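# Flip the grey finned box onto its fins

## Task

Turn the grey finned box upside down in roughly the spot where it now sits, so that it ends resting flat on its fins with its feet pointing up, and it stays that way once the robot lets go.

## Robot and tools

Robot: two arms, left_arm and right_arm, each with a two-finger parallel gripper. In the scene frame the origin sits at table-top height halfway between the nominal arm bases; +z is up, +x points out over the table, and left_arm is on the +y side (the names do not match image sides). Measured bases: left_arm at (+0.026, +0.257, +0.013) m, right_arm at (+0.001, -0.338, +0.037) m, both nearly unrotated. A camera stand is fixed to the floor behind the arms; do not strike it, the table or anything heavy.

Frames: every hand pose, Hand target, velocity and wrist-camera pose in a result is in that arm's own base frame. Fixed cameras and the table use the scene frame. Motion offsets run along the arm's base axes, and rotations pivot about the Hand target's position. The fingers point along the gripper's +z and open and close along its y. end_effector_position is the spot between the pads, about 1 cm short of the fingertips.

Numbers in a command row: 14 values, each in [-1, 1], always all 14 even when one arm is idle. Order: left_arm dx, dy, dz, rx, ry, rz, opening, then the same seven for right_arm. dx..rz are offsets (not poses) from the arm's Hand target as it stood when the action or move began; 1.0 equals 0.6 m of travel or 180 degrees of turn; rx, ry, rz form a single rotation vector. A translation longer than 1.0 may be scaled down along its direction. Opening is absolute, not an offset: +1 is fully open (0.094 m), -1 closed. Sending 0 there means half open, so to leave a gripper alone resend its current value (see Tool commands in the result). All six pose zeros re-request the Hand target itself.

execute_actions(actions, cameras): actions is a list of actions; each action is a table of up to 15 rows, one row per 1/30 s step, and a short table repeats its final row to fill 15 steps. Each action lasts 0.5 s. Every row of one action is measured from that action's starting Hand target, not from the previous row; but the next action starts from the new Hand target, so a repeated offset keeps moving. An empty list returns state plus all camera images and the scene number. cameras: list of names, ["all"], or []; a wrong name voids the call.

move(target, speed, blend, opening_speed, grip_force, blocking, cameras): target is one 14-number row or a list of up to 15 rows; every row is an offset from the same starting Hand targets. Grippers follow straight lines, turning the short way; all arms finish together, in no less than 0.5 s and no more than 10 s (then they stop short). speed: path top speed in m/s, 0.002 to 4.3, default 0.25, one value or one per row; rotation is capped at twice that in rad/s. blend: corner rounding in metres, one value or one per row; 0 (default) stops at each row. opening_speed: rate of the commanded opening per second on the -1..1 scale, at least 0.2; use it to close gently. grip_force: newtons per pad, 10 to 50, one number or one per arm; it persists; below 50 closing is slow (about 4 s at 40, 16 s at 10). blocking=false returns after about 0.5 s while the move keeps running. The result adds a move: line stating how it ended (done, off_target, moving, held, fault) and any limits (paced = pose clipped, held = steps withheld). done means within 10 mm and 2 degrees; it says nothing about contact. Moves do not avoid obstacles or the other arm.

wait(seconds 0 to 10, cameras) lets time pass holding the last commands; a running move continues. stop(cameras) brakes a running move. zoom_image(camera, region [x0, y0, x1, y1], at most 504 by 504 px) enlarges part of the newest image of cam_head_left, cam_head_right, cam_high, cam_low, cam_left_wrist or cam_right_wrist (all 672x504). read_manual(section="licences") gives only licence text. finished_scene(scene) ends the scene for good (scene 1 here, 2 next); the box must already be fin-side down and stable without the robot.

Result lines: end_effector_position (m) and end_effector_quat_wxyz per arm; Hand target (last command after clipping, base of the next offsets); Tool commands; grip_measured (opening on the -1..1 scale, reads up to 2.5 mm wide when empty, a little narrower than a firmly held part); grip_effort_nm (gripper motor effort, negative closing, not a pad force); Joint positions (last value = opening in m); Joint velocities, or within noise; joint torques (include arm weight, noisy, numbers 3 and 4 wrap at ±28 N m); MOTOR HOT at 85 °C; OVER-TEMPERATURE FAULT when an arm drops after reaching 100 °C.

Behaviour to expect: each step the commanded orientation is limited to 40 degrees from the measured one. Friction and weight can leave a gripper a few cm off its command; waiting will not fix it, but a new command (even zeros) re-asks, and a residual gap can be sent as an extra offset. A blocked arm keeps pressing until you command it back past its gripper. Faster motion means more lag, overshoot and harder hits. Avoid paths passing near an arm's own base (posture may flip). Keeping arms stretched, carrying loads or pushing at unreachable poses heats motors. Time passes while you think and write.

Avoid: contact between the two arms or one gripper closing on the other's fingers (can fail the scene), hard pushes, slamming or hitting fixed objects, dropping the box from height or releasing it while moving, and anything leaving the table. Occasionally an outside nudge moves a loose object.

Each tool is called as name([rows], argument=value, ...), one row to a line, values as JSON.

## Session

execute_actions(actions=[])

zoom_image(camera="cam_head_left", region=[250, 180, 450, 380])

Scene clock: 0.00 s.
left_arm: end_effector_position=(+0.6527, -0.4944, +0.2907) grip_measured=+1.000 grip_effort_nm=n/a end_effector_quat_wxyz=(+0.305, +0.732, +0.607, -0.050) | right_arm: end_effector_position=(+0.3471, -0.2391, +0.2552) grip_measured=+1.000 grip_effort_nm=n/a end_effector_quat_wxyz=(+0.253, +0.692, +0.642, -0.215)
Joint positions: left_arm=[-0.593 2.294 2.624 -1.321 0.258 1.085 0.094] | right_arm=[-0.362 1.247 1.116 -1.135 0.614 1.186 0.094]
Joint velocities: within noise
Joint torques (N m): no reading
Heat: left arm: hottest elbow 36 °C; right arm: hottest elbow 32 °C.
Hand target: left_arm +0.6557, -0.4964, +0.2943; +0.312, +0.731, +0.605, -0.048 | right_arm +0.3536, -0.2416, +0.2670; +0.264, +0.693, +0.637, -0.209
Tool commands: left_gripper/opening=+1.0 right_gripper/opening=+1.0

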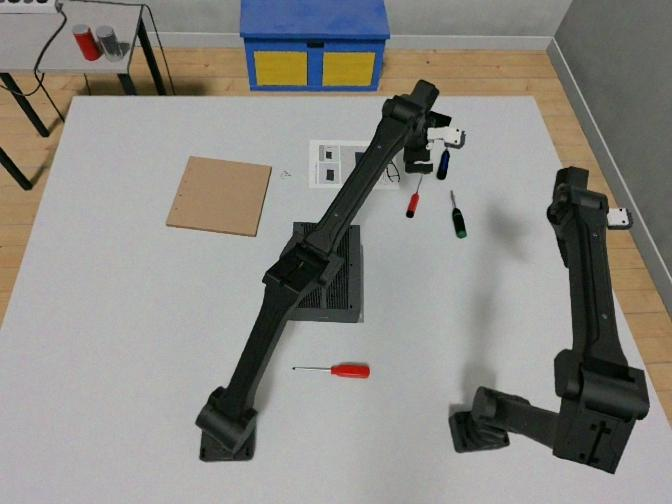

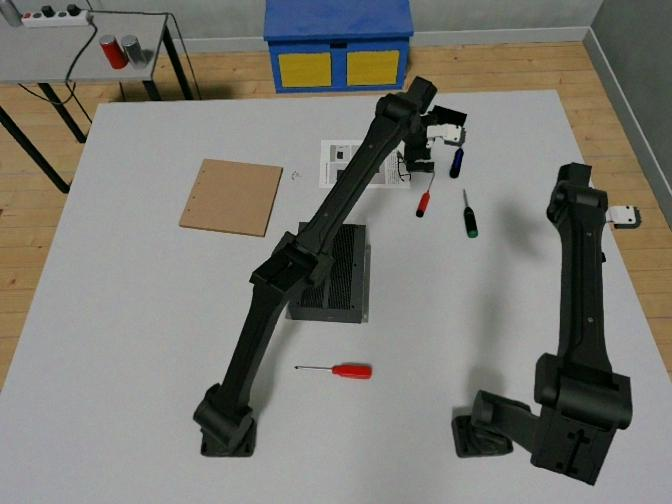

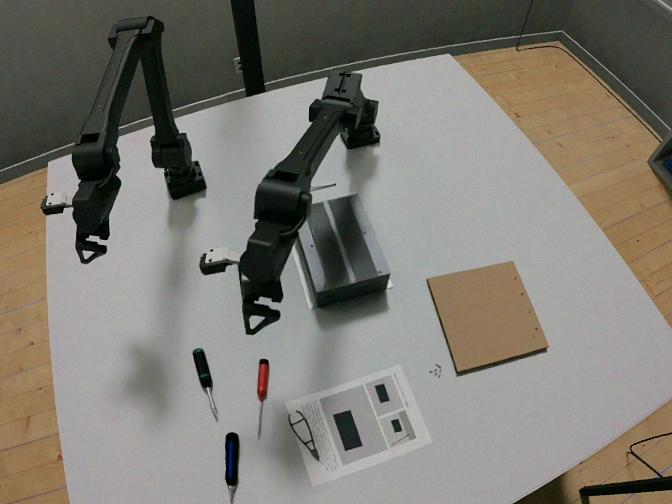

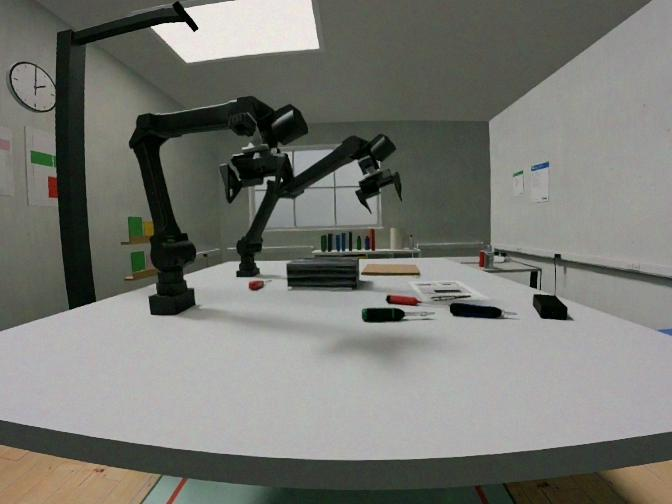

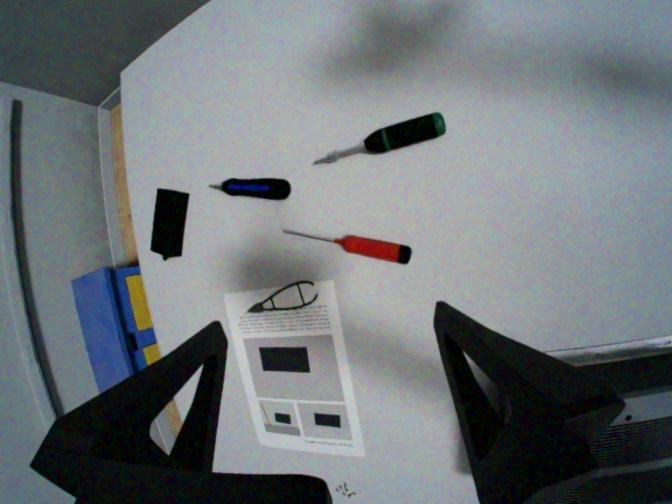

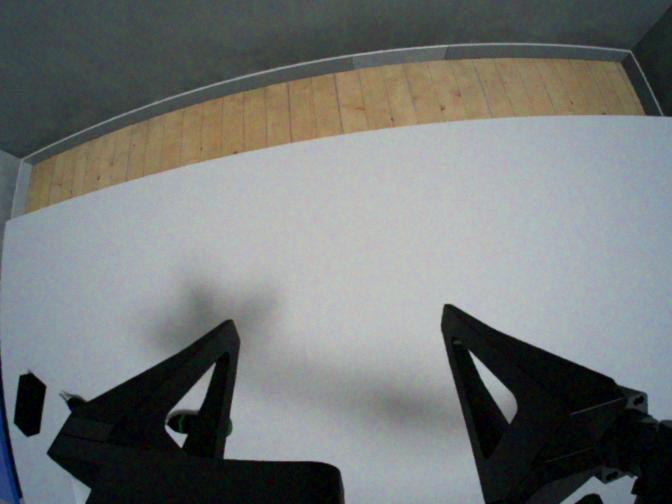

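Scaled by 2.520.

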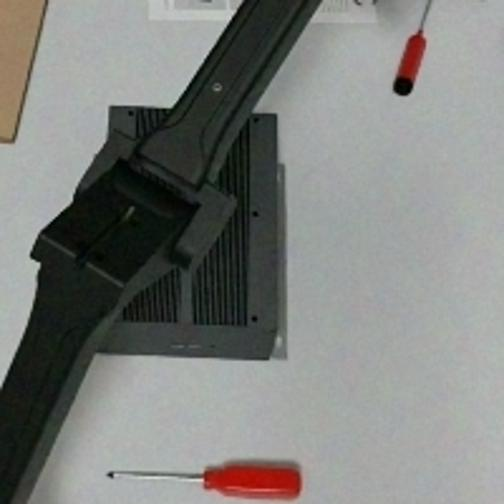

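move([
  [-0.2,0.4,0.05,0.005,0.12,0.3,-1,-0.05,0.4,0.03,0.152,0.192,0.505,0.4],
  [-0.45,0.85,0.01,0.011,0.24,0.602,-1,-0.233,0.842,-0.1,0.038,-0.326,-0.916,0.4],
], blend=[0.05,0], speed=0.35, grip_force=[50,50], cameras=["cam_right_wrist","cam_head_left","cam_low"])

Scene clock: 43.47 s.
left_arm: end_effector_position=(+0.3909, +0.0108, +0.2967) grip_measured=-0.989 grip_effort_nm=-0.60 end_effector_quat_wxyz=(+0.000, -0.096, +0.995, -0.001) | right_arm: end_effector_position=(+0.2116, +0.2540, +0.2024) grip_measured=+0.401 grip_effort_nm=-0.08 end_effector_quat_wxyz=(+0.011, +0.701, -0.713, +0.002)
Joint positions: left_arm=[0.03 1.363 1.44 -1.647 0.002 -0.162 0.001] | right_arm=[0.878 1.229 1.072 -1.436 0.001 -0.675 0.066]
Joint torques (N m): left_arm=[-0.15 -10.05 8.68 0.27 -0.02 -0.32] | right_arm=[0.26 -6.24 8.95 0.9 -0.17 -0.12]
Heat: left arm: hottest elbow 43 °C; right arm: hottest elbow 40 °C.
Hand target: left_arm +0.3857, +0.0136, +0.3002; +0.001, -0.105, +0.994, +0.000 | right_arm +0.2139, +0.2637, +0.2069; +0.000, +0.709, -0.705, -0.001
Off the commanded pose: left_arm 0.007 m, 1 deg | right_arm 0.011 m, 2 deg.
move: off_target (right_arm)
Images, in order (width x height): cam_head_left 672x504, cam_low 672x504, cam_right_wrist 672x504.

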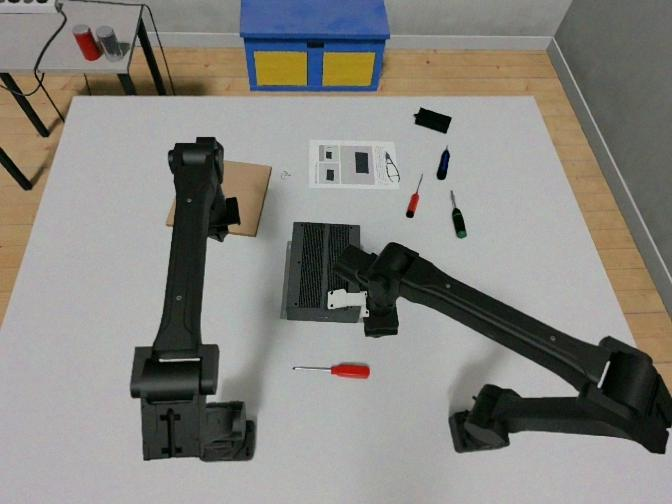

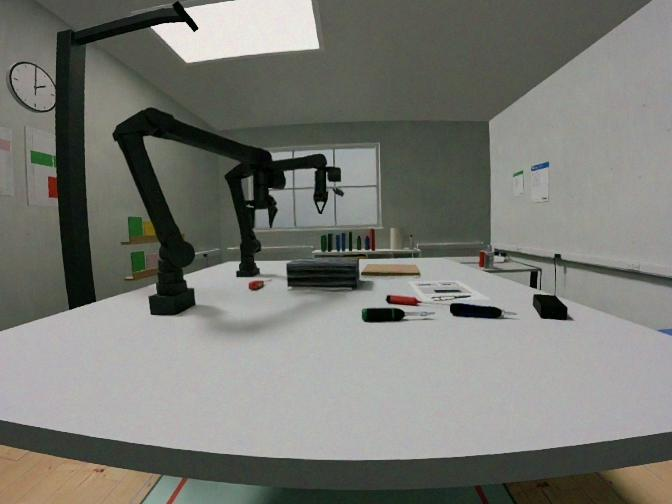

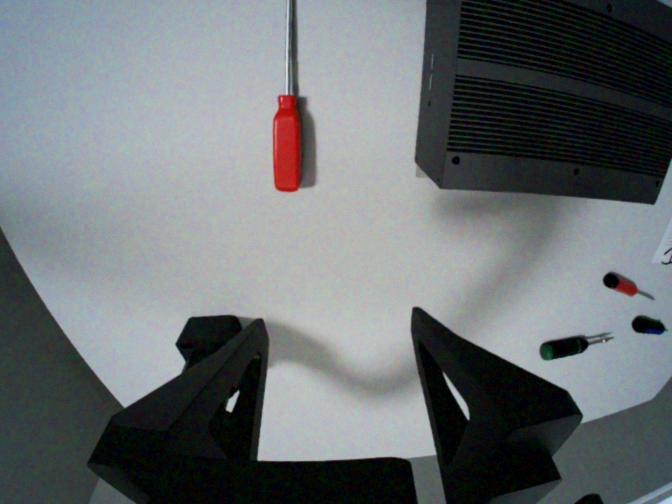

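move([
  [0,0,0,0,0,0,-1,-0.073,0.039,-0.2,0,0,0,0.3],
  [0,0,0,0,0,0,-1,-0.073,0.039,-0.383,0,0,0,0.3],
  [0,0,0,0,0,0,-1,-0.073,0.039,-0.383,0,0,0,-0.6],
], speed=[0.2,0.07,0.1], opening_speed=1, cameras=["cam_right_wrist"])

Scene clock: 60.67 s.
left_arm: end_effector_position=(+0.3909, +0.0108, +0.2967) grip_measured=-0.989 grip_effort_nm=-0.60 end_effector_quat_wxyz=(+0.000, -0.096, +0.995, -0.001) | right_arm: end_effector_position=(+0.1728, +0.2829, -0.0205) grip_measured=-0.400 grip_effort_nm=-1.04 end_effector_quat_wxyz=(+0.002, +0.707, -0.707, +0.000)
Joint positions: left_arm=[0.03 1.363 1.44 -1.647 0.002 -0.162 0.001] | right_arm=[1.023 1.537 0.699 -0.737 -0.002 -0.549 0.028]
Joint torques (N m): left_arm=[-0.15 -9.99 8.7 0.23 -0.02 -0.32] | right_arm=[0.44 -8.18 5.35 1.09 -0.07 0.1]
Heat: left arm: hottest elbow 43 °C; right arm: hottest elbow 41 °C.
Hand target: left_arm +0.3857, +0.0136, +0.3002; +0.001, -0.105, +0.994, +0.000 | right_arm +0.1699, +0.2871, -0.0229; +0.000, +0.709, -0.705, -0.001
Off the commanded pose: left_arm 0.007 m, 1 deg | right_arm 0.005 m, 0 deg.
move: done
Images, in order (width x height): cam_right_wrist 672x504.

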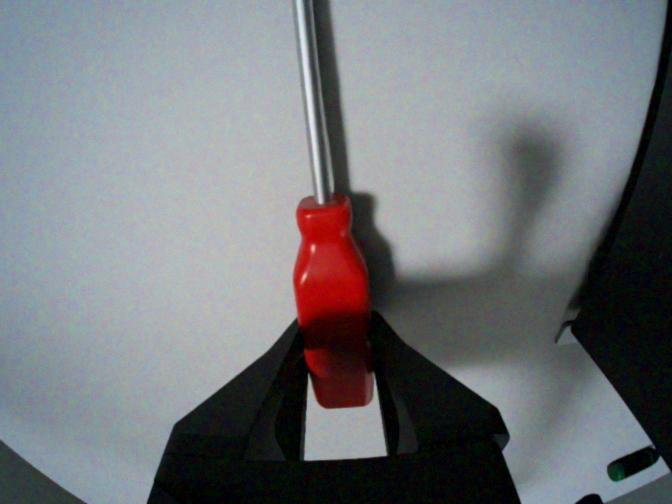

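move([
  [0,0,0,0,0,0,-1,0,0,0.25,0,0,0,-0.6],
  [0,0,0,0,0,0,-1,0.267,-0.528,0.2,0,0,0,-0.6],
  [0,0,0,0,0,0,-1,0.267,-0.528,0.001,0,0,0,-0.6],
  [0,0,0,0,0,0,-1,0.267,-0.528,0.001,0,0,0,0.2],
  [0,0,0,0,0,0,-1,0.267,-0.528,0.35,0,0,0,0.2],
], speed=[0.2,0.3,0.1,0.1,0.2], blend=[0.03,0.03,0,0,0], opening_speed=2, cameras=["cam_right_wrist","cam_head_left"])

Scene clock: 73.73 s.
left_arm: end_effector_position=(+0.3909, +0.0108, +0.2967) grip_measured=-0.989 grip_effort_nm=-0.60 end_effector_quat_wxyz=(+0.000, -0.096, +0.995, -0.001) | right_arm: end_effector_position=(+0.3178, -0.0243, +0.1712) grip_measured=+0.199 grip_effort_nm=0.07 end_effector_quat_wxyz=(+0.012, +0.711, -0.703, -0.013)
Joint positions: left_arm=[0.03 1.363 1.44 -1.647 0.002 -0.162 0.001] | right_arm=[-0.074 1.222 0.983 -1.366 0.001 -1.657 0.056]
Joint torques (N m): left_arm=[-0.32 -9.93 8.69 0.27 -0.01 -0.34] | right_arm=[-2.55 -6.36 10.73 0.08 -0.17 -0.1]
Heat: left arm: hottest elbow 43 °C; right arm: hottest elbow 40 °C.
Hand target: left_arm +0.3857, +0.0136, +0.3002; +0.001, -0.105, +0.994, +0.000 | right_arm +0.3302, -0.0297, +0.1872; +0.000, +0.709, -0.705, -0.001
Off the commanded pose: left_arm 0.007 m, 1 deg | right_arm 0.021 m, 2 deg.
move: off_target (right_arm)
Images, in order (width x height): cam_head_left 672x504, cam_right_wrist 672x504.

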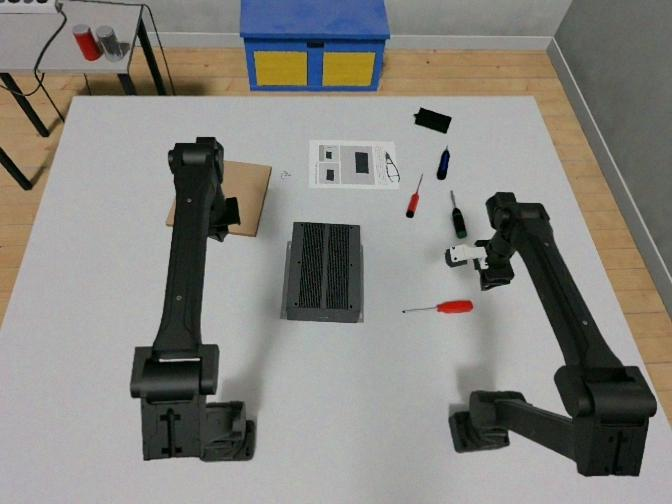

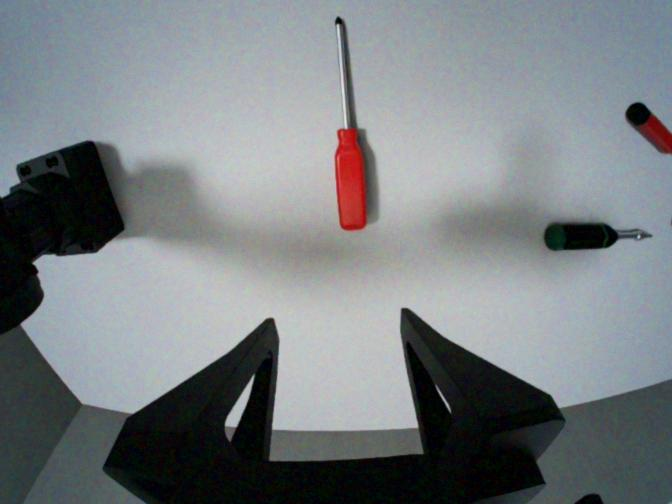

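move([
  [0,0,0,0,0,0,-1,-0.217,0.383,0.19,0.131,-0.131,-0.489,0.6],
  [0,0,0,0,0,0,-1,-0.155,0.637,0.1,-0.625,0.003,0.773,1],
  [0,0,0,0,0,0,-1,-0.155,0.637,-0.17,-0.625,0.003,0.773,1],
], speed=[0.35,0.35,0.2], blend=[0.05,0.03,0], cameras=["cam_right_wrist","cam_head_left"])

Scene clock: 109.27 s.
left_arm: end_effector_position=(+0.3909, +0.0108, +0.2967) grip_measured=-0.989 grip_effort_nm=-0.60 end_effector_quat_wxyz=(+0.000, -0.096, +0.995, -0.001) | right_arm: end_effector_position=(+0.2416, +0.3461, +0.0845) grip_measured=+0.999 grip_effort_nm=0.07 end_effector_quat_wxyz=(+0.468, +0.516, +0.550, +0.461)
Joint positions: left_arm=[0.03 1.363 1.44 -1.647 0.002 -0.162 0.001] | right_arm=[1.372 1.689 0.529 0.596 1.309 2.08 0.094]
Joint torques (N m): left_arm=[-0.26 -10.05 8.7 0.31 -0.03 -0.32] | right_arm=[0.26 -8.29 4.29 2.06 0.44 -0.01]
Heat: left arm: hottest elbow 43 °C; right arm: hottest elbow 43 °C.
Hand target: left_arm +0.3857, +0.0136, +0.3002; +0.001, -0.105, +0.994, +0.000 | right_arm +0.2371, +0.3524, +0.0851; +0.448, +0.555, +0.544, +0.441
Off the commanded pose: left_arm 0.007 m, 1 deg | right_arm 0.008 m, 5 deg.
joint sent to its limit (right arm) — joint 6 (wrist roll), upper limit. The joint targets are off in orientation, not in position.
move: off_target (right_arm); blend cut to 0 m at target 2; target 2's new opening was sent with right_arm's hand 0.008 m and 5 deg from that target
Images, in order (width x height): cam_head_left 672x504, cam_right_wrist 672x504.

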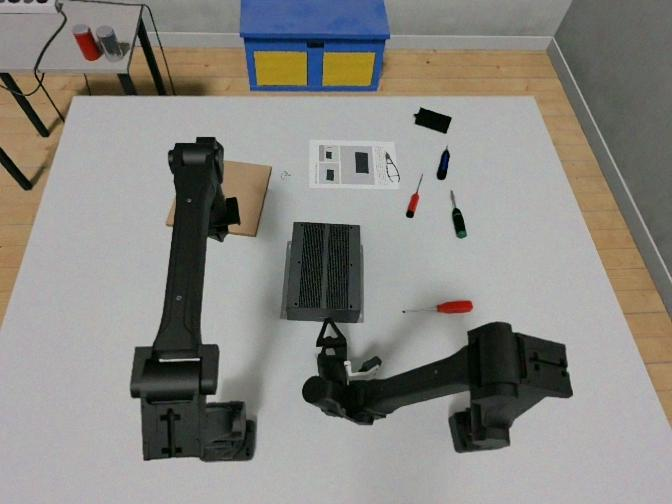

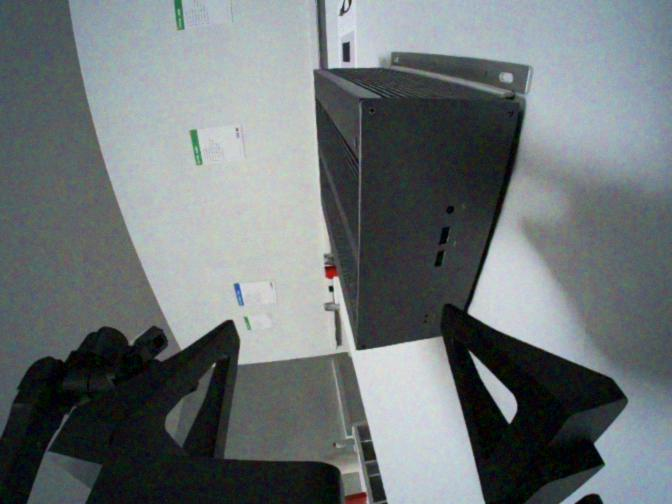

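move([
  [0,0,0,0,0,0,-1,0.0,-0.01,-0.08,0,0.02,0,1],
  [0,0,0,0,0,0,-1,0.005,-0.01,-0.104,0,0.02,0,1],
  [0,0,0,0,0,0,-1,0.05,-0.01,-0.104,0,0.02,0,1],
], speed=[0.1,0.05,0.04], cameras=["cam_right_wrist","cam_low","cam_high"])

zoom_image(camera="cam_low", region=[200, 220, 400, 310])

zoom_image(camera="cam_right_wrist", region=[200, 160, 560, 400])

Scene clock: 139.00 s.
left_arm: end_effector_position=(+0.3909, +0.0108, +0.2967) grip_measured=-0.989 grip_effort_nm=-0.60 end_effector_quat_wxyz=(+0.000, -0.096, +0.995, -0.001) | right_arm: end_effector_position=(+0.2604, +0.3435, +0.0204) grip_measured=+0.999 grip_effort_nm=0.07 end_effector_quat_wxyz=(+0.445, +0.523, +0.569, +0.452)
Joint positions: left_arm=[0.03 1.363 1.44 -1.647 0.002 -0.162 0.001] | right_arm=[1.31 1.891 0.529 0.785 1.205 2.084 0.094]
Joint torques (N m): left_arm=[-0.21 -10.17 8.68 0.29 -0.02 -0.32] | right_arm=[-1.67 -10.58 3.49 0.9 0.13 -0.09]
Heat: left arm: hottest elbow 43 °C; right arm: hottest elbow 39 °C.
Hand target: left_arm +0.3857, +0.0136, +0.3002; +0.001, -0.105, +0.994, +0.000 | right_arm +0.2671, +0.3464, +0.0227; +0.431, +0.569, +0.558, +0.423
Off the commanded pose: left_arm 0.007 m, 1 deg | right_arm 0.008 m, 6 deg.
joint sent to its limit (right arm) — joint 6 (wrist roll), upper limit. The joint targets are off in orientation, not in position.
move: off_target (right_arm)
Images, in order (width x height): cam_high 672x504, cam_low 672x504, cam_right_wrist 672x504.

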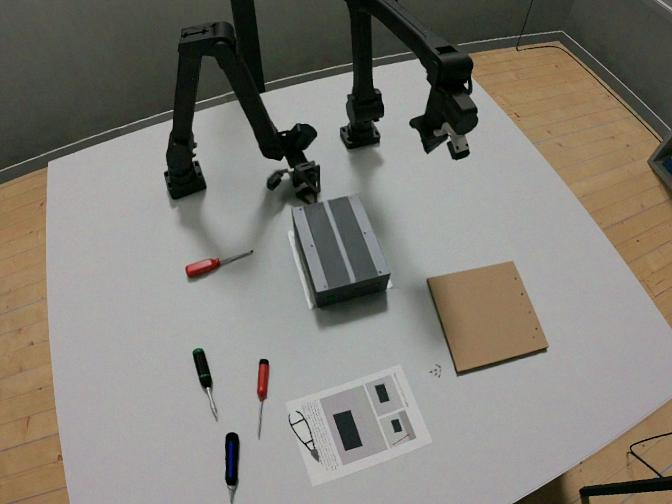

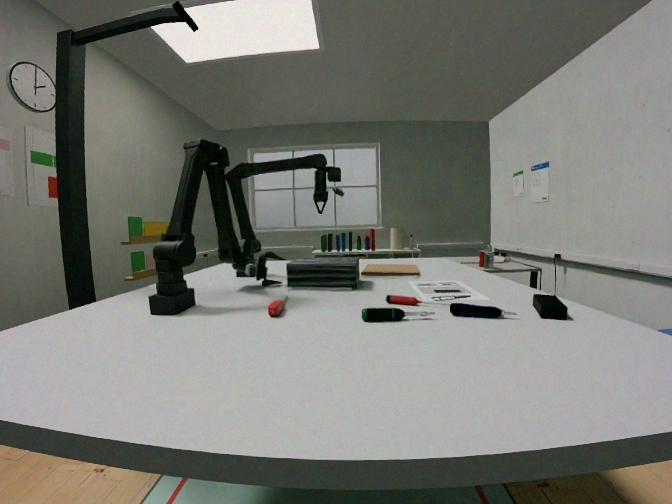

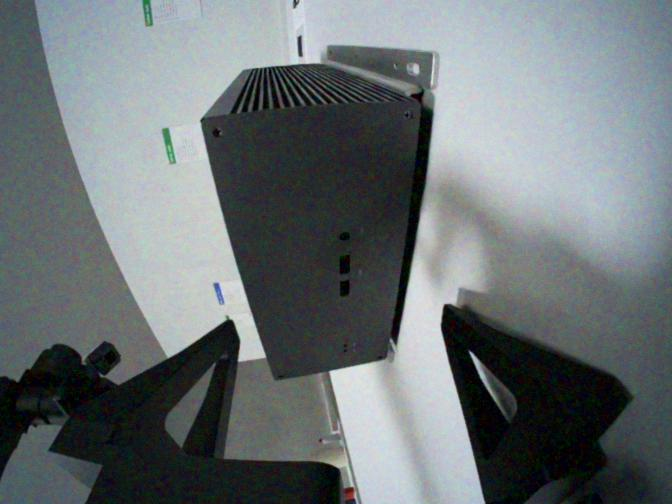

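Scaled by 2.520.

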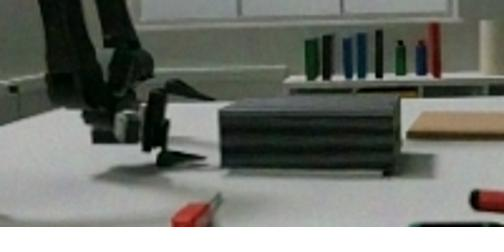

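Scaled by 1.400 from the camera's 672x504 image, which has a finer 960x720 frame.

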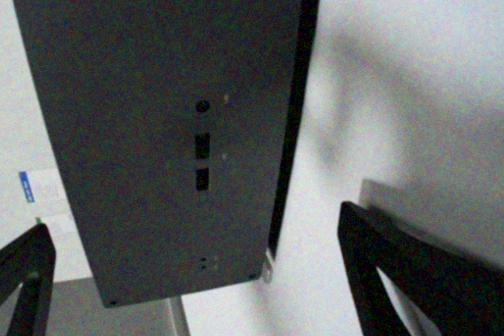

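move([
  [0,0,0,0,0,0,-1,0.0,-0.004,0.005,0,0,0,1],
  [0,0,0,0,0,0,-1,0.055,-0.006,0.005,0,0,0,1],
], speed=0.03, cameras=["cam_right_wrist","cam_low","cam_high"])

zoom_image(camera="cam_low", region=[200, 220, 400, 310])

zoom_image(camera="cam_high", region=[240, 150, 400, 270])

Scene clock: 150.27 s.
left_arm: end_effector_position=(+0.3909, +0.0108, +0.2967) grip_measured=-0.989 grip_effort_nm=-0.60 end_effector_quat_wxyz=(+0.000, -0.096, +0.995, -0.001) | right_arm: end_effector_position=(+0.2890, +0.3370, +0.0180) grip_measured=+0.999 grip_effort_nm=0.06 end_effector_quat_wxyz=(+0.441, +0.538, +0.575, +0.431)
Joint positions: left_arm=[0.03 1.363 1.44 -1.647 0.002 -0.162 0.001] | right_arm=[1.226 1.872 0.551 0.718 1.136 2.085 0.094]
Joint torques (N m): left_arm=[-0.26 -10.11 8.68 0.27 -0.02 -0.32] | right_arm=[-2.43 -11.63 4.72 1.25 0.06 -0.08]
Heat: left arm: hottest elbow 43 °C; right arm: hottest elbow 38 °C.
Hand target: left_arm +0.3857, +0.0136, +0.3002; +0.001, -0.105, +0.994, +0.000 | right_arm +0.3001, +0.3428, +0.0257; +0.431, +0.568, +0.558, +0.423
Off the commanded pose: left_arm 0.007 m, 1 deg | right_arm 0.015 m, 4 deg.
joint sent to its limit (right arm) — joint 6 (wrist roll), upper limit. The joint targets are off in orientation, not in position.
move: off_target (right_arm)
Images, in order (width x height): cam_high 672x504, cam_low 672x504, cam_right_wrist 672x504.

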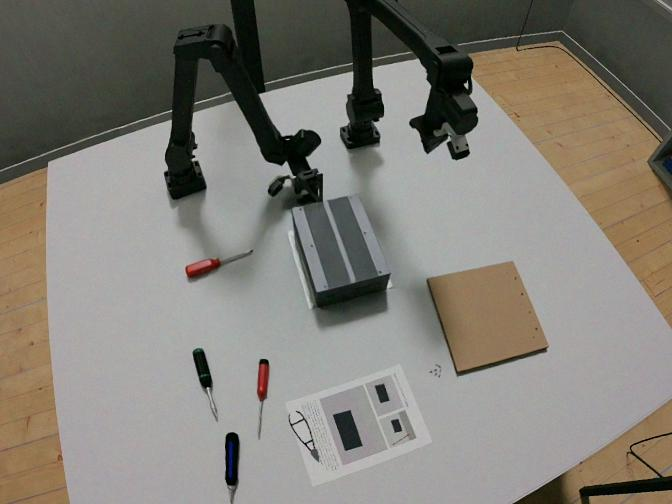

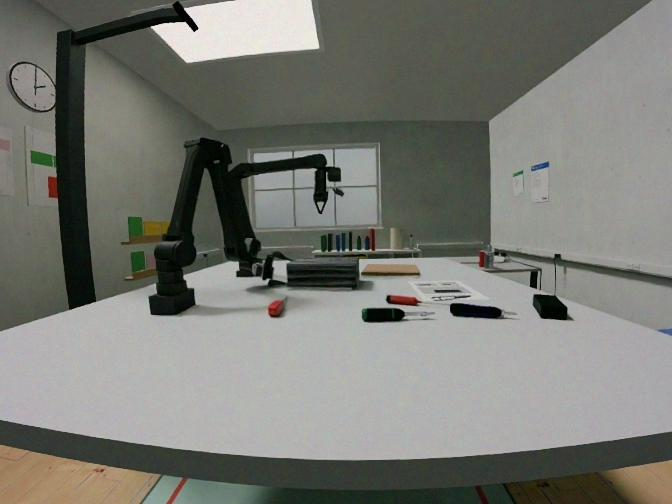

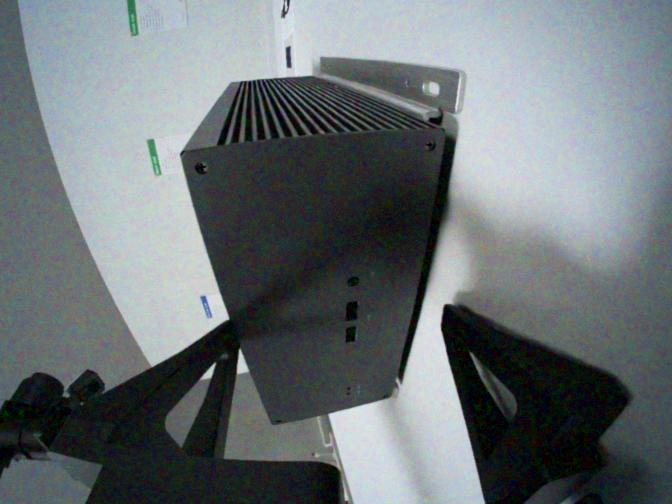

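Scaled by 2.520.

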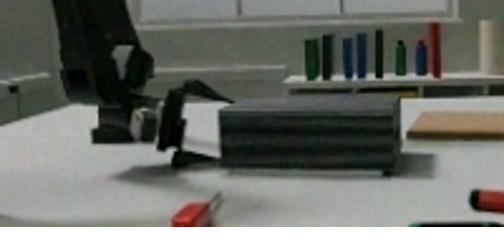

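Scaled by 3.150.

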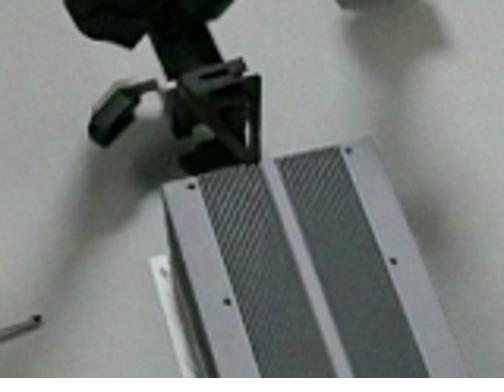

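move([
  [0,0,0,0,0,0,-1,-0.01,0.0,0.012,0,-0.012,0,1],
  [0,0,0,0,0,0,-1,0.01,0.0,0.01,0,-0.012,0,1],
], speed=0.03, cameras=["cam_right_wrist","cam_low"])

zoom_image(camera="cam_low", region=[240, 240, 340, 300])

zoom_image(camera="cam_right_wrist", region=[200, 160, 560, 400])

Scene clock: 162.63 s.
left_arm: end_effector_position=(+0.3909, +0.0108, +0.2967) grip_measured=-0.989 grip_effort_nm=-0.60 end_effector_quat_wxyz=(+0.000, -0.096, +0.995, -0.001) | right_arm: end_effector_position=(+0.2981, +0.3369, +0.0250) grip_measured=+0.999 grip_effort_nm=0.06 end_effector_quat_wxyz=(+0.446, +0.546, +0.561, +0.432)
Joint positions: left_arm=[0.03 1.363 1.44 -1.647 0.002 -0.162 0.001] | right_arm=[1.208 1.864 0.566 0.712 1.146 2.085 0.094]
Joint torques (N m): left_arm=[-0.26 -10.05 8.65 0.28 -0.03 -0.32] | right_arm=[-1.96 -11.16 4.59 1.39 0.23 -0.07]
Heat: left arm: hottest elbow 43 °C; right arm: hottest elbow 37 °C.
Hand target: left_arm +0.3857, +0.0136, +0.3002; +0.001, -0.105, +0.994, +0.000 | right_arm +0.3061, +0.3429, +0.0317; +0.441, +0.560, +0.550, +0.434
Off the commanded pose: left_arm 0.007 m, 1 deg | right_arm 0.012 m, 2 deg.
joint sent to its limit (right arm) — joint 6 (wrist roll), upper limit. The joint targets still meet the commanded pose.
move: off_target (right_arm)
Images, in order (width x height): cam_low 672x504, cam_right_wrist 672x504.

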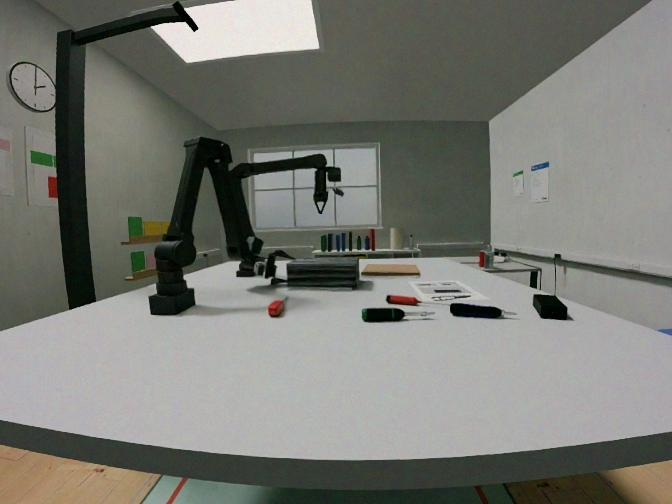

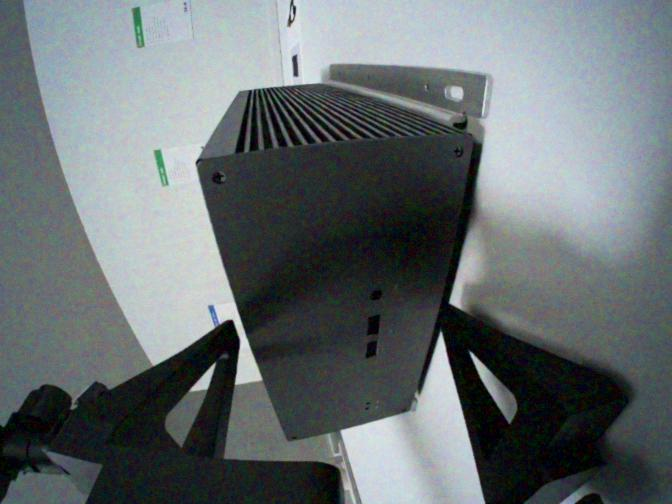

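Scaled by 5.040.

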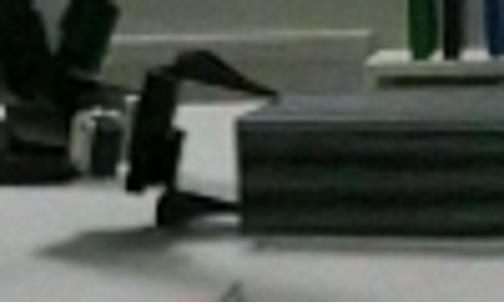

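Scaled by 1.400 from the camera's 672x504 image, which has a finer 960x720 frame.

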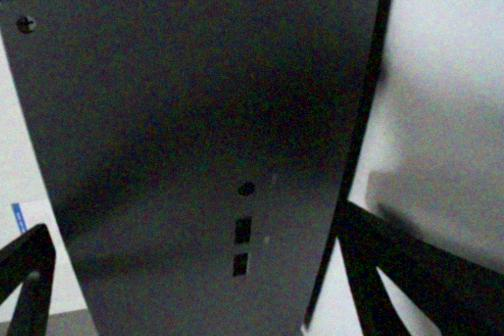

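move([
  [0,0,0,0,0,0,-1,-0.006,0.0,-0.011,0,0,0,1],
  [0,0,0,0,0,0,-1,0.035,0.0,-0.011,0,0,0,1],
], speed=0.03, cameras=["cam_right_wrist","cam_low"])

zoom_image(camera="cam_low", region=[240, 240, 340, 300])

zoom_image(camera="cam_right_wrist", region=[200, 160, 560, 400])

Scene clock: 170.37 s.
left_arm: end_effector_position=(+0.3909, +0.0108, +0.2967) grip_measured=-0.989 grip_effort_nm=-0.60 end_effector_quat_wxyz=(+0.000, -0.096, +0.995, -0.001) | right_arm: end_effector_position=(+0.3109, +0.3386, +0.0220) grip_measured=+0.999 grip_effort_nm=0.06 end_effector_quat_wxyz=(+0.439, +0.551, +0.564, +0.431)
Joint positions: left_arm=[0.03 1.363 1.44 -1.647 0.002 -0.162 0.001] | right_arm=[1.174 1.873 0.582 0.716 1.106 2.074 0.094]
Joint torques (N m): left_arm=[-0.32 -10.05 8.61 0.29 -0.02 -0.32] | right_arm=[-3.08 -9.52 5.46 2.11 0.2 -0.22]
Heat: left arm: hottest elbow 43 °C; right arm: hottest elbow 37 °C.
Hand target: left_arm +0.3857, +0.0136, +0.3002; +0.001, -0.105, +0.994, +0.000 | right_arm +0.3272, +0.3429, +0.0252; +0.441, +0.561, +0.550, +0.434
Off the commanded pose: left_arm 0.007 m, 1 deg | right_arm 0.017 m, 2 deg.
move: off_target (right_arm)
Images, in order (width x height): cam_low 672x504, cam_right_wrist 672x504.

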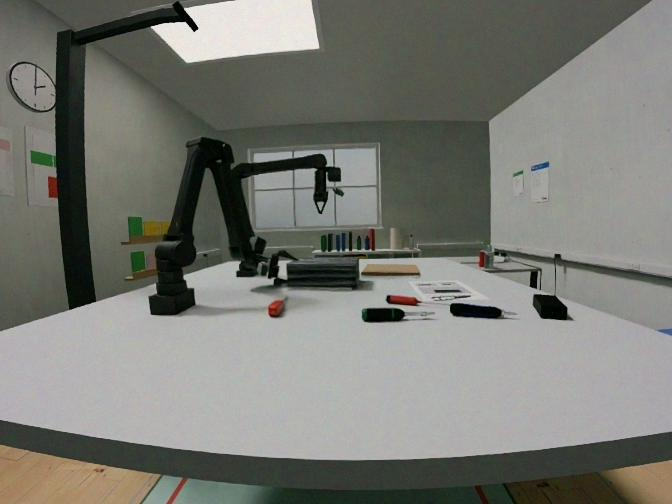

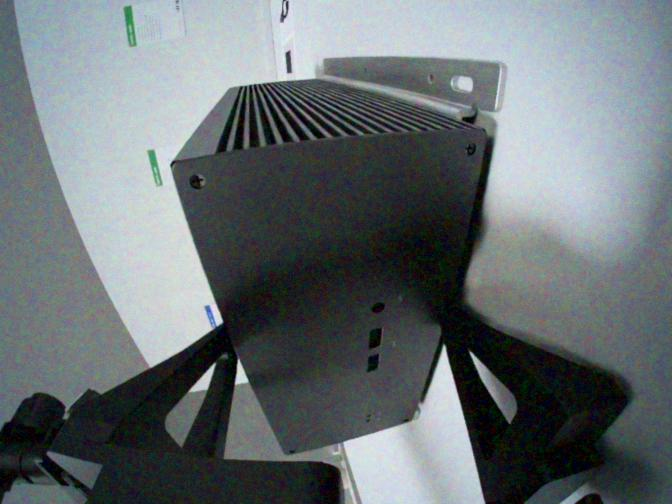

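Scaled by 5.040.

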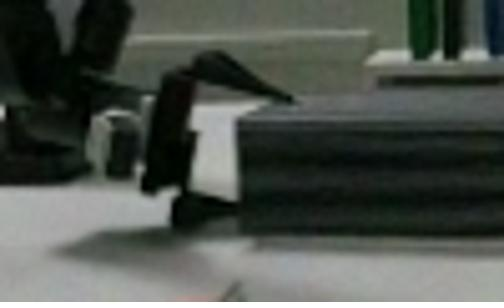

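Scaled by 1.400 from the camera's 672x504 image, which has a finer 960x720 frame.

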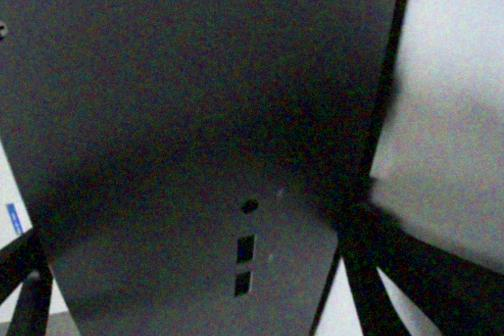

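move([
  [0,0,0,0,0,0,-1,0,0,0.01,0,0,0,1],
  [0,0,0,0,0,0,-1,0,0,0.01,0,0,0,0.5],
], opening_speed=0.3)

move(target=[0,0,0,0,0,0,-1,0.008,-0.003,0.15,0,0.01,0,0.5], speed=0.045, cameras=["cam_right_wrist","cam_low"])

zoom_image(camera="cam_low", region=[200, 210, 400, 310])

Scene clock: 187.50 s.
left_arm: end_effector_position=(+0.3909, +0.0108, +0.2967) grip_measured=-0.989 grip_effort_nm=-0.60 end_effector_quat_wxyz=(+0.000, -0.096, +0.995, -0.001) | right_arm: end_effector_position=(+0.3117, +0.3409, +0.0298) grip_measured=+0.508 grip_effort_nm=-0.38 end_effector_quat_wxyz=(+0.433, +0.556, +0.557, +0.439)
Joint positions: left_arm=[0.03 1.363 1.44 -1.647 0.002 -0.162 0.001] | right_arm=[1.174 1.852 0.582 0.713 1.103 2.084 0.071]
Joint torques (N m): left_arm=[-0.21 -10.17 8.65 0.28 -0.02 -0.32] | right_arm=[-2.49 -9.82 5.33 1.47 0.27 -0.33]
Heat: left arm: hottest elbow 43 °C; right arm: hottest elbow 36 °C.
Hand target: left_arm +0.3857, +0.0136, +0.3002; +0.001, -0.105, +0.994, +0.000 | right_arm +0.3270, +0.3429, +0.0311; +0.441, +0.560, +0.550, +0.434
Off the commanded pose: left_arm 0.007 m, 1 deg | right_arm 0.016 m, 1 deg.
move: off_target (right_arm); target 2's new opening was sent with right_arm's hand 0.019 m and 2 deg from that target

Scene clock: 190.23 s.
left_arm: end_effector_position=(+0.3909, +0.0108, +0.2967) grip_measured=-0.989 grip_effort_nm=-0.60 end_effector_quat_wxyz=(+0.000, -0.096, +0.995, -0.001) | right_arm: end_effector_position=(+0.3224, +0.3332, +0.1069) grip_measured=+0.501 grip_effort_nm=-0.09 end_effector_quat_wxyz=(+0.436, +0.557, +0.573, +0.414)
Joint positions: left_arm=[0.03 1.363 1.44 -1.647 0.002 -0.162 0.001] | right_arm=[1.138 1.566 0.611 0.342 1.07 2.083 0.071]
Joint torques (N m): left_arm=[-0.26 -10.23 8.68 0.29 -0.02 -0.33] | right_arm=[-1.79 -9.99 7.79 1.5 0.46 -0.05]
Heat: left arm: hottest elbow 43 °C; right arm: hottest elbow 36 °C.
Hand target: left_arm +0.3857, +0.0136, +0.3002; +0.001, -0.105, +0.994, +0.000 | right_arm +0.3319, +0.3410, +0.1211; +0.433, +0.567, +0.557, +0.425
Off the commanded pose: left_arm 0.007 m, 1 deg | right_arm 0.019 m, 3 deg.
joint sent to its limit (right arm) — joint 6 (wrist roll), upper limit. The joint targets still meet the commanded pose.
move: off_target (right_arm)
Images, in order (width x height): cam_low 672x504, cam_right_wrist 672x504.

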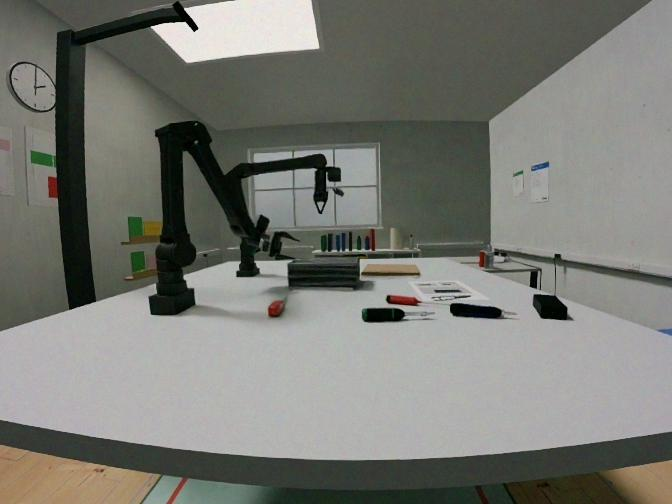

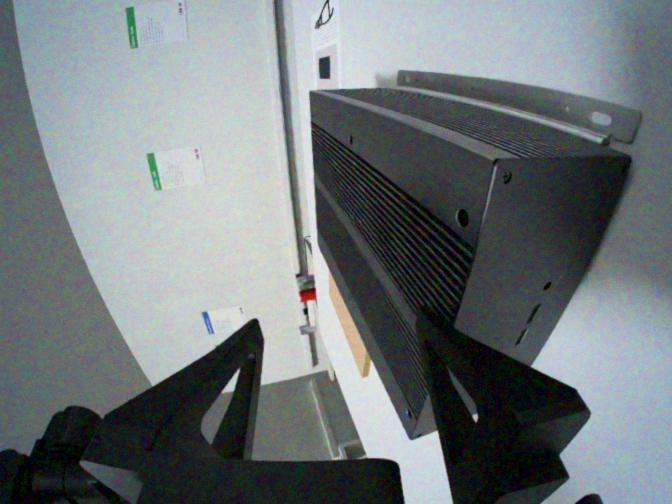

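Scaled by 2.520.

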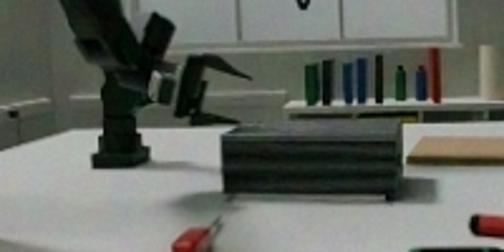

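move([
  [0,0,0,0,0,0,-1,-0.12,0.0,0.03,0,-0.01,0,1],
  [0,0,0,0,0,0,-1,-0.12,0.0,-0.1,0,-0.01,0,1],
], speed=0.12, cameras=["cam_right_wrist"])

Scene clock: 202.50 s.
left_arm: end_effector_position=(+0.3909, +0.0108, +0.2967) grip_measured=-0.989 grip_effort_nm=-0.60 end_effector_quat_wxyz=(+0.000, -0.096, +0.995, -0.001) | right_arm: end_effector_position=(+0.2648, +0.3360, +0.0618) grip_measured=+0.999 grip_effort_nm=0.07 end_effector_quat_wxyz=(+0.457, +0.530, +0.555, +0.449)
Joint positions: left_arm=[0.03 1.363 1.44 -1.647 0.002 -0.162 0.001] | right_arm=[1.299 1.743 0.521 0.651 1.234 2.083 0.094]
Joint torques (N m): left_arm=[-0.21 -9.93 8.66 0.27 -0.03 -0.32] | right_arm=[0.56 -8.7 3.56 2.18 0.45 -0.04]
Heat: left arm: hottest elbow 43 °C; right arm: hottest elbow 37 °C.
Hand target: left_arm +0.3857, +0.0136, +0.3002; +0.001, -0.105, +0.994, +0.000 | right_arm +0.2599, +0.3410, +0.0612; +0.441, +0.561, +0.550, +0.434
Off the commanded pose: left_arm 0.007 m, 1 deg | right_arm 0.007 m, 4 deg.
joint sent to its limit (right arm) — joint 6 (wrist roll), upper limit. The joint targets are off in orientation, not in position.
move: off_target (right_arm)
Images, in order (width x height): cam_right_wrist 672x504.

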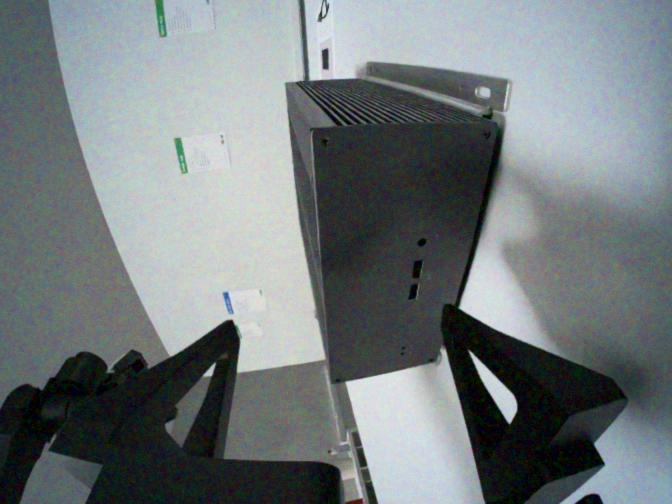

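move([
  [0,0,0,0,0,0,-1,0.0,0.005,-0.055,0,0.0,0,1],
  [0,0,0,0,0,0,-1,0.068,0.003,-0.055,0,0.0,0,1],
], speed=[0.1,0.04], cameras=["cam_right_wrist","cam_low"])

zoom_image(camera="cam_low", region=[240, 240, 340, 300])

zoom_image(camera="cam_right_wrist", region=[200, 160, 560, 400])

Scene clock: 235.60 s.
left_arm: end_effector_position=(+0.3909, +0.0108, +0.2967) grip_measured=-0.989 grip_effort_nm=-0.59 end_effector_quat_wxyz=(+0.000, -0.096, +0.995, -0.001) | right_arm: end_effector_position=(+0.2930, +0.3375, +0.0234) grip_measured=+0.999 grip_effort_nm=0.07 end_effector_quat_wxyz=(+0.447, +0.544, +0.561, +0.436)
Joint positions: left_arm=[0.03 1.363 1.44 -1.647 0.002 -0.162 0.001] | right_arm=[1.221 1.873 0.56 0.733 1.157 2.083 0.094]
Joint torques (N m): left_arm=[-0.09 -10.11 8.66 0.29 -0.03 -0.32] | right_arm=[-1.85 -11.34 4.29 1.13 0.17 -0.03]
Heat: left arm: hottest elbow 43 °C; right arm: hottest elbow 36 °C.
Hand target: left_arm +0.3857, +0.0136, +0.3002; +0.001, -0.105, +0.994, +0.000 | right_arm +0.3006, +0.3428, +0.0282; +0.441, +0.560, +0.550, +0.434
Off the commanded pose: left_arm 0.007 m, 1 deg | right_arm 0.011 m, 2 deg.
joint sent to its limit (right arm) — joint 6 (wrist roll), upper limit. The joint targets still meet the commanded pose.
move: off_target (right_arm)
Images, in order (width x height): cam_low 672x504, cam_right_wrist 672x504.

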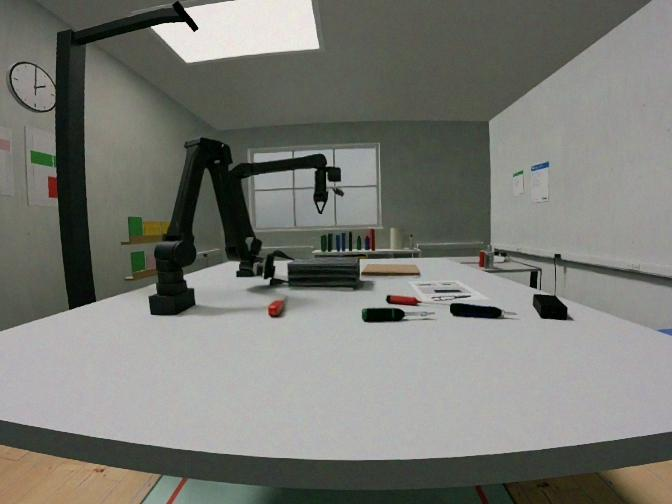

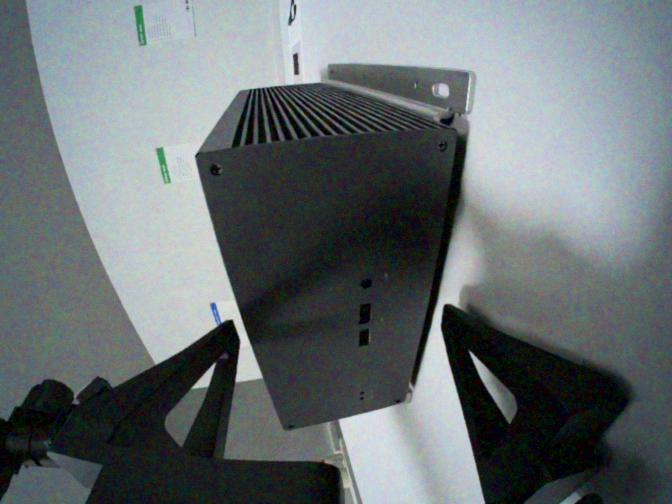

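Scaled by 5.040.

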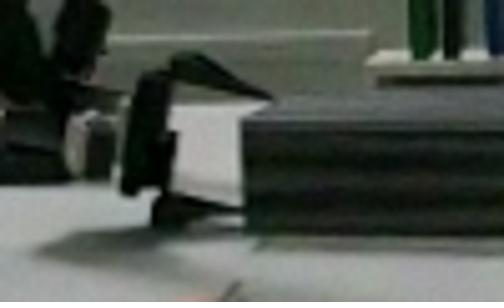

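Scaled by 1.400 from the camera's 672x504 image, which has a finer 960x720 frame.

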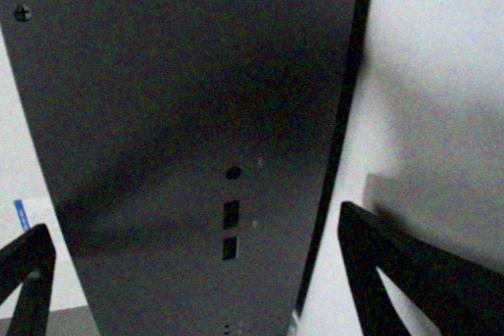

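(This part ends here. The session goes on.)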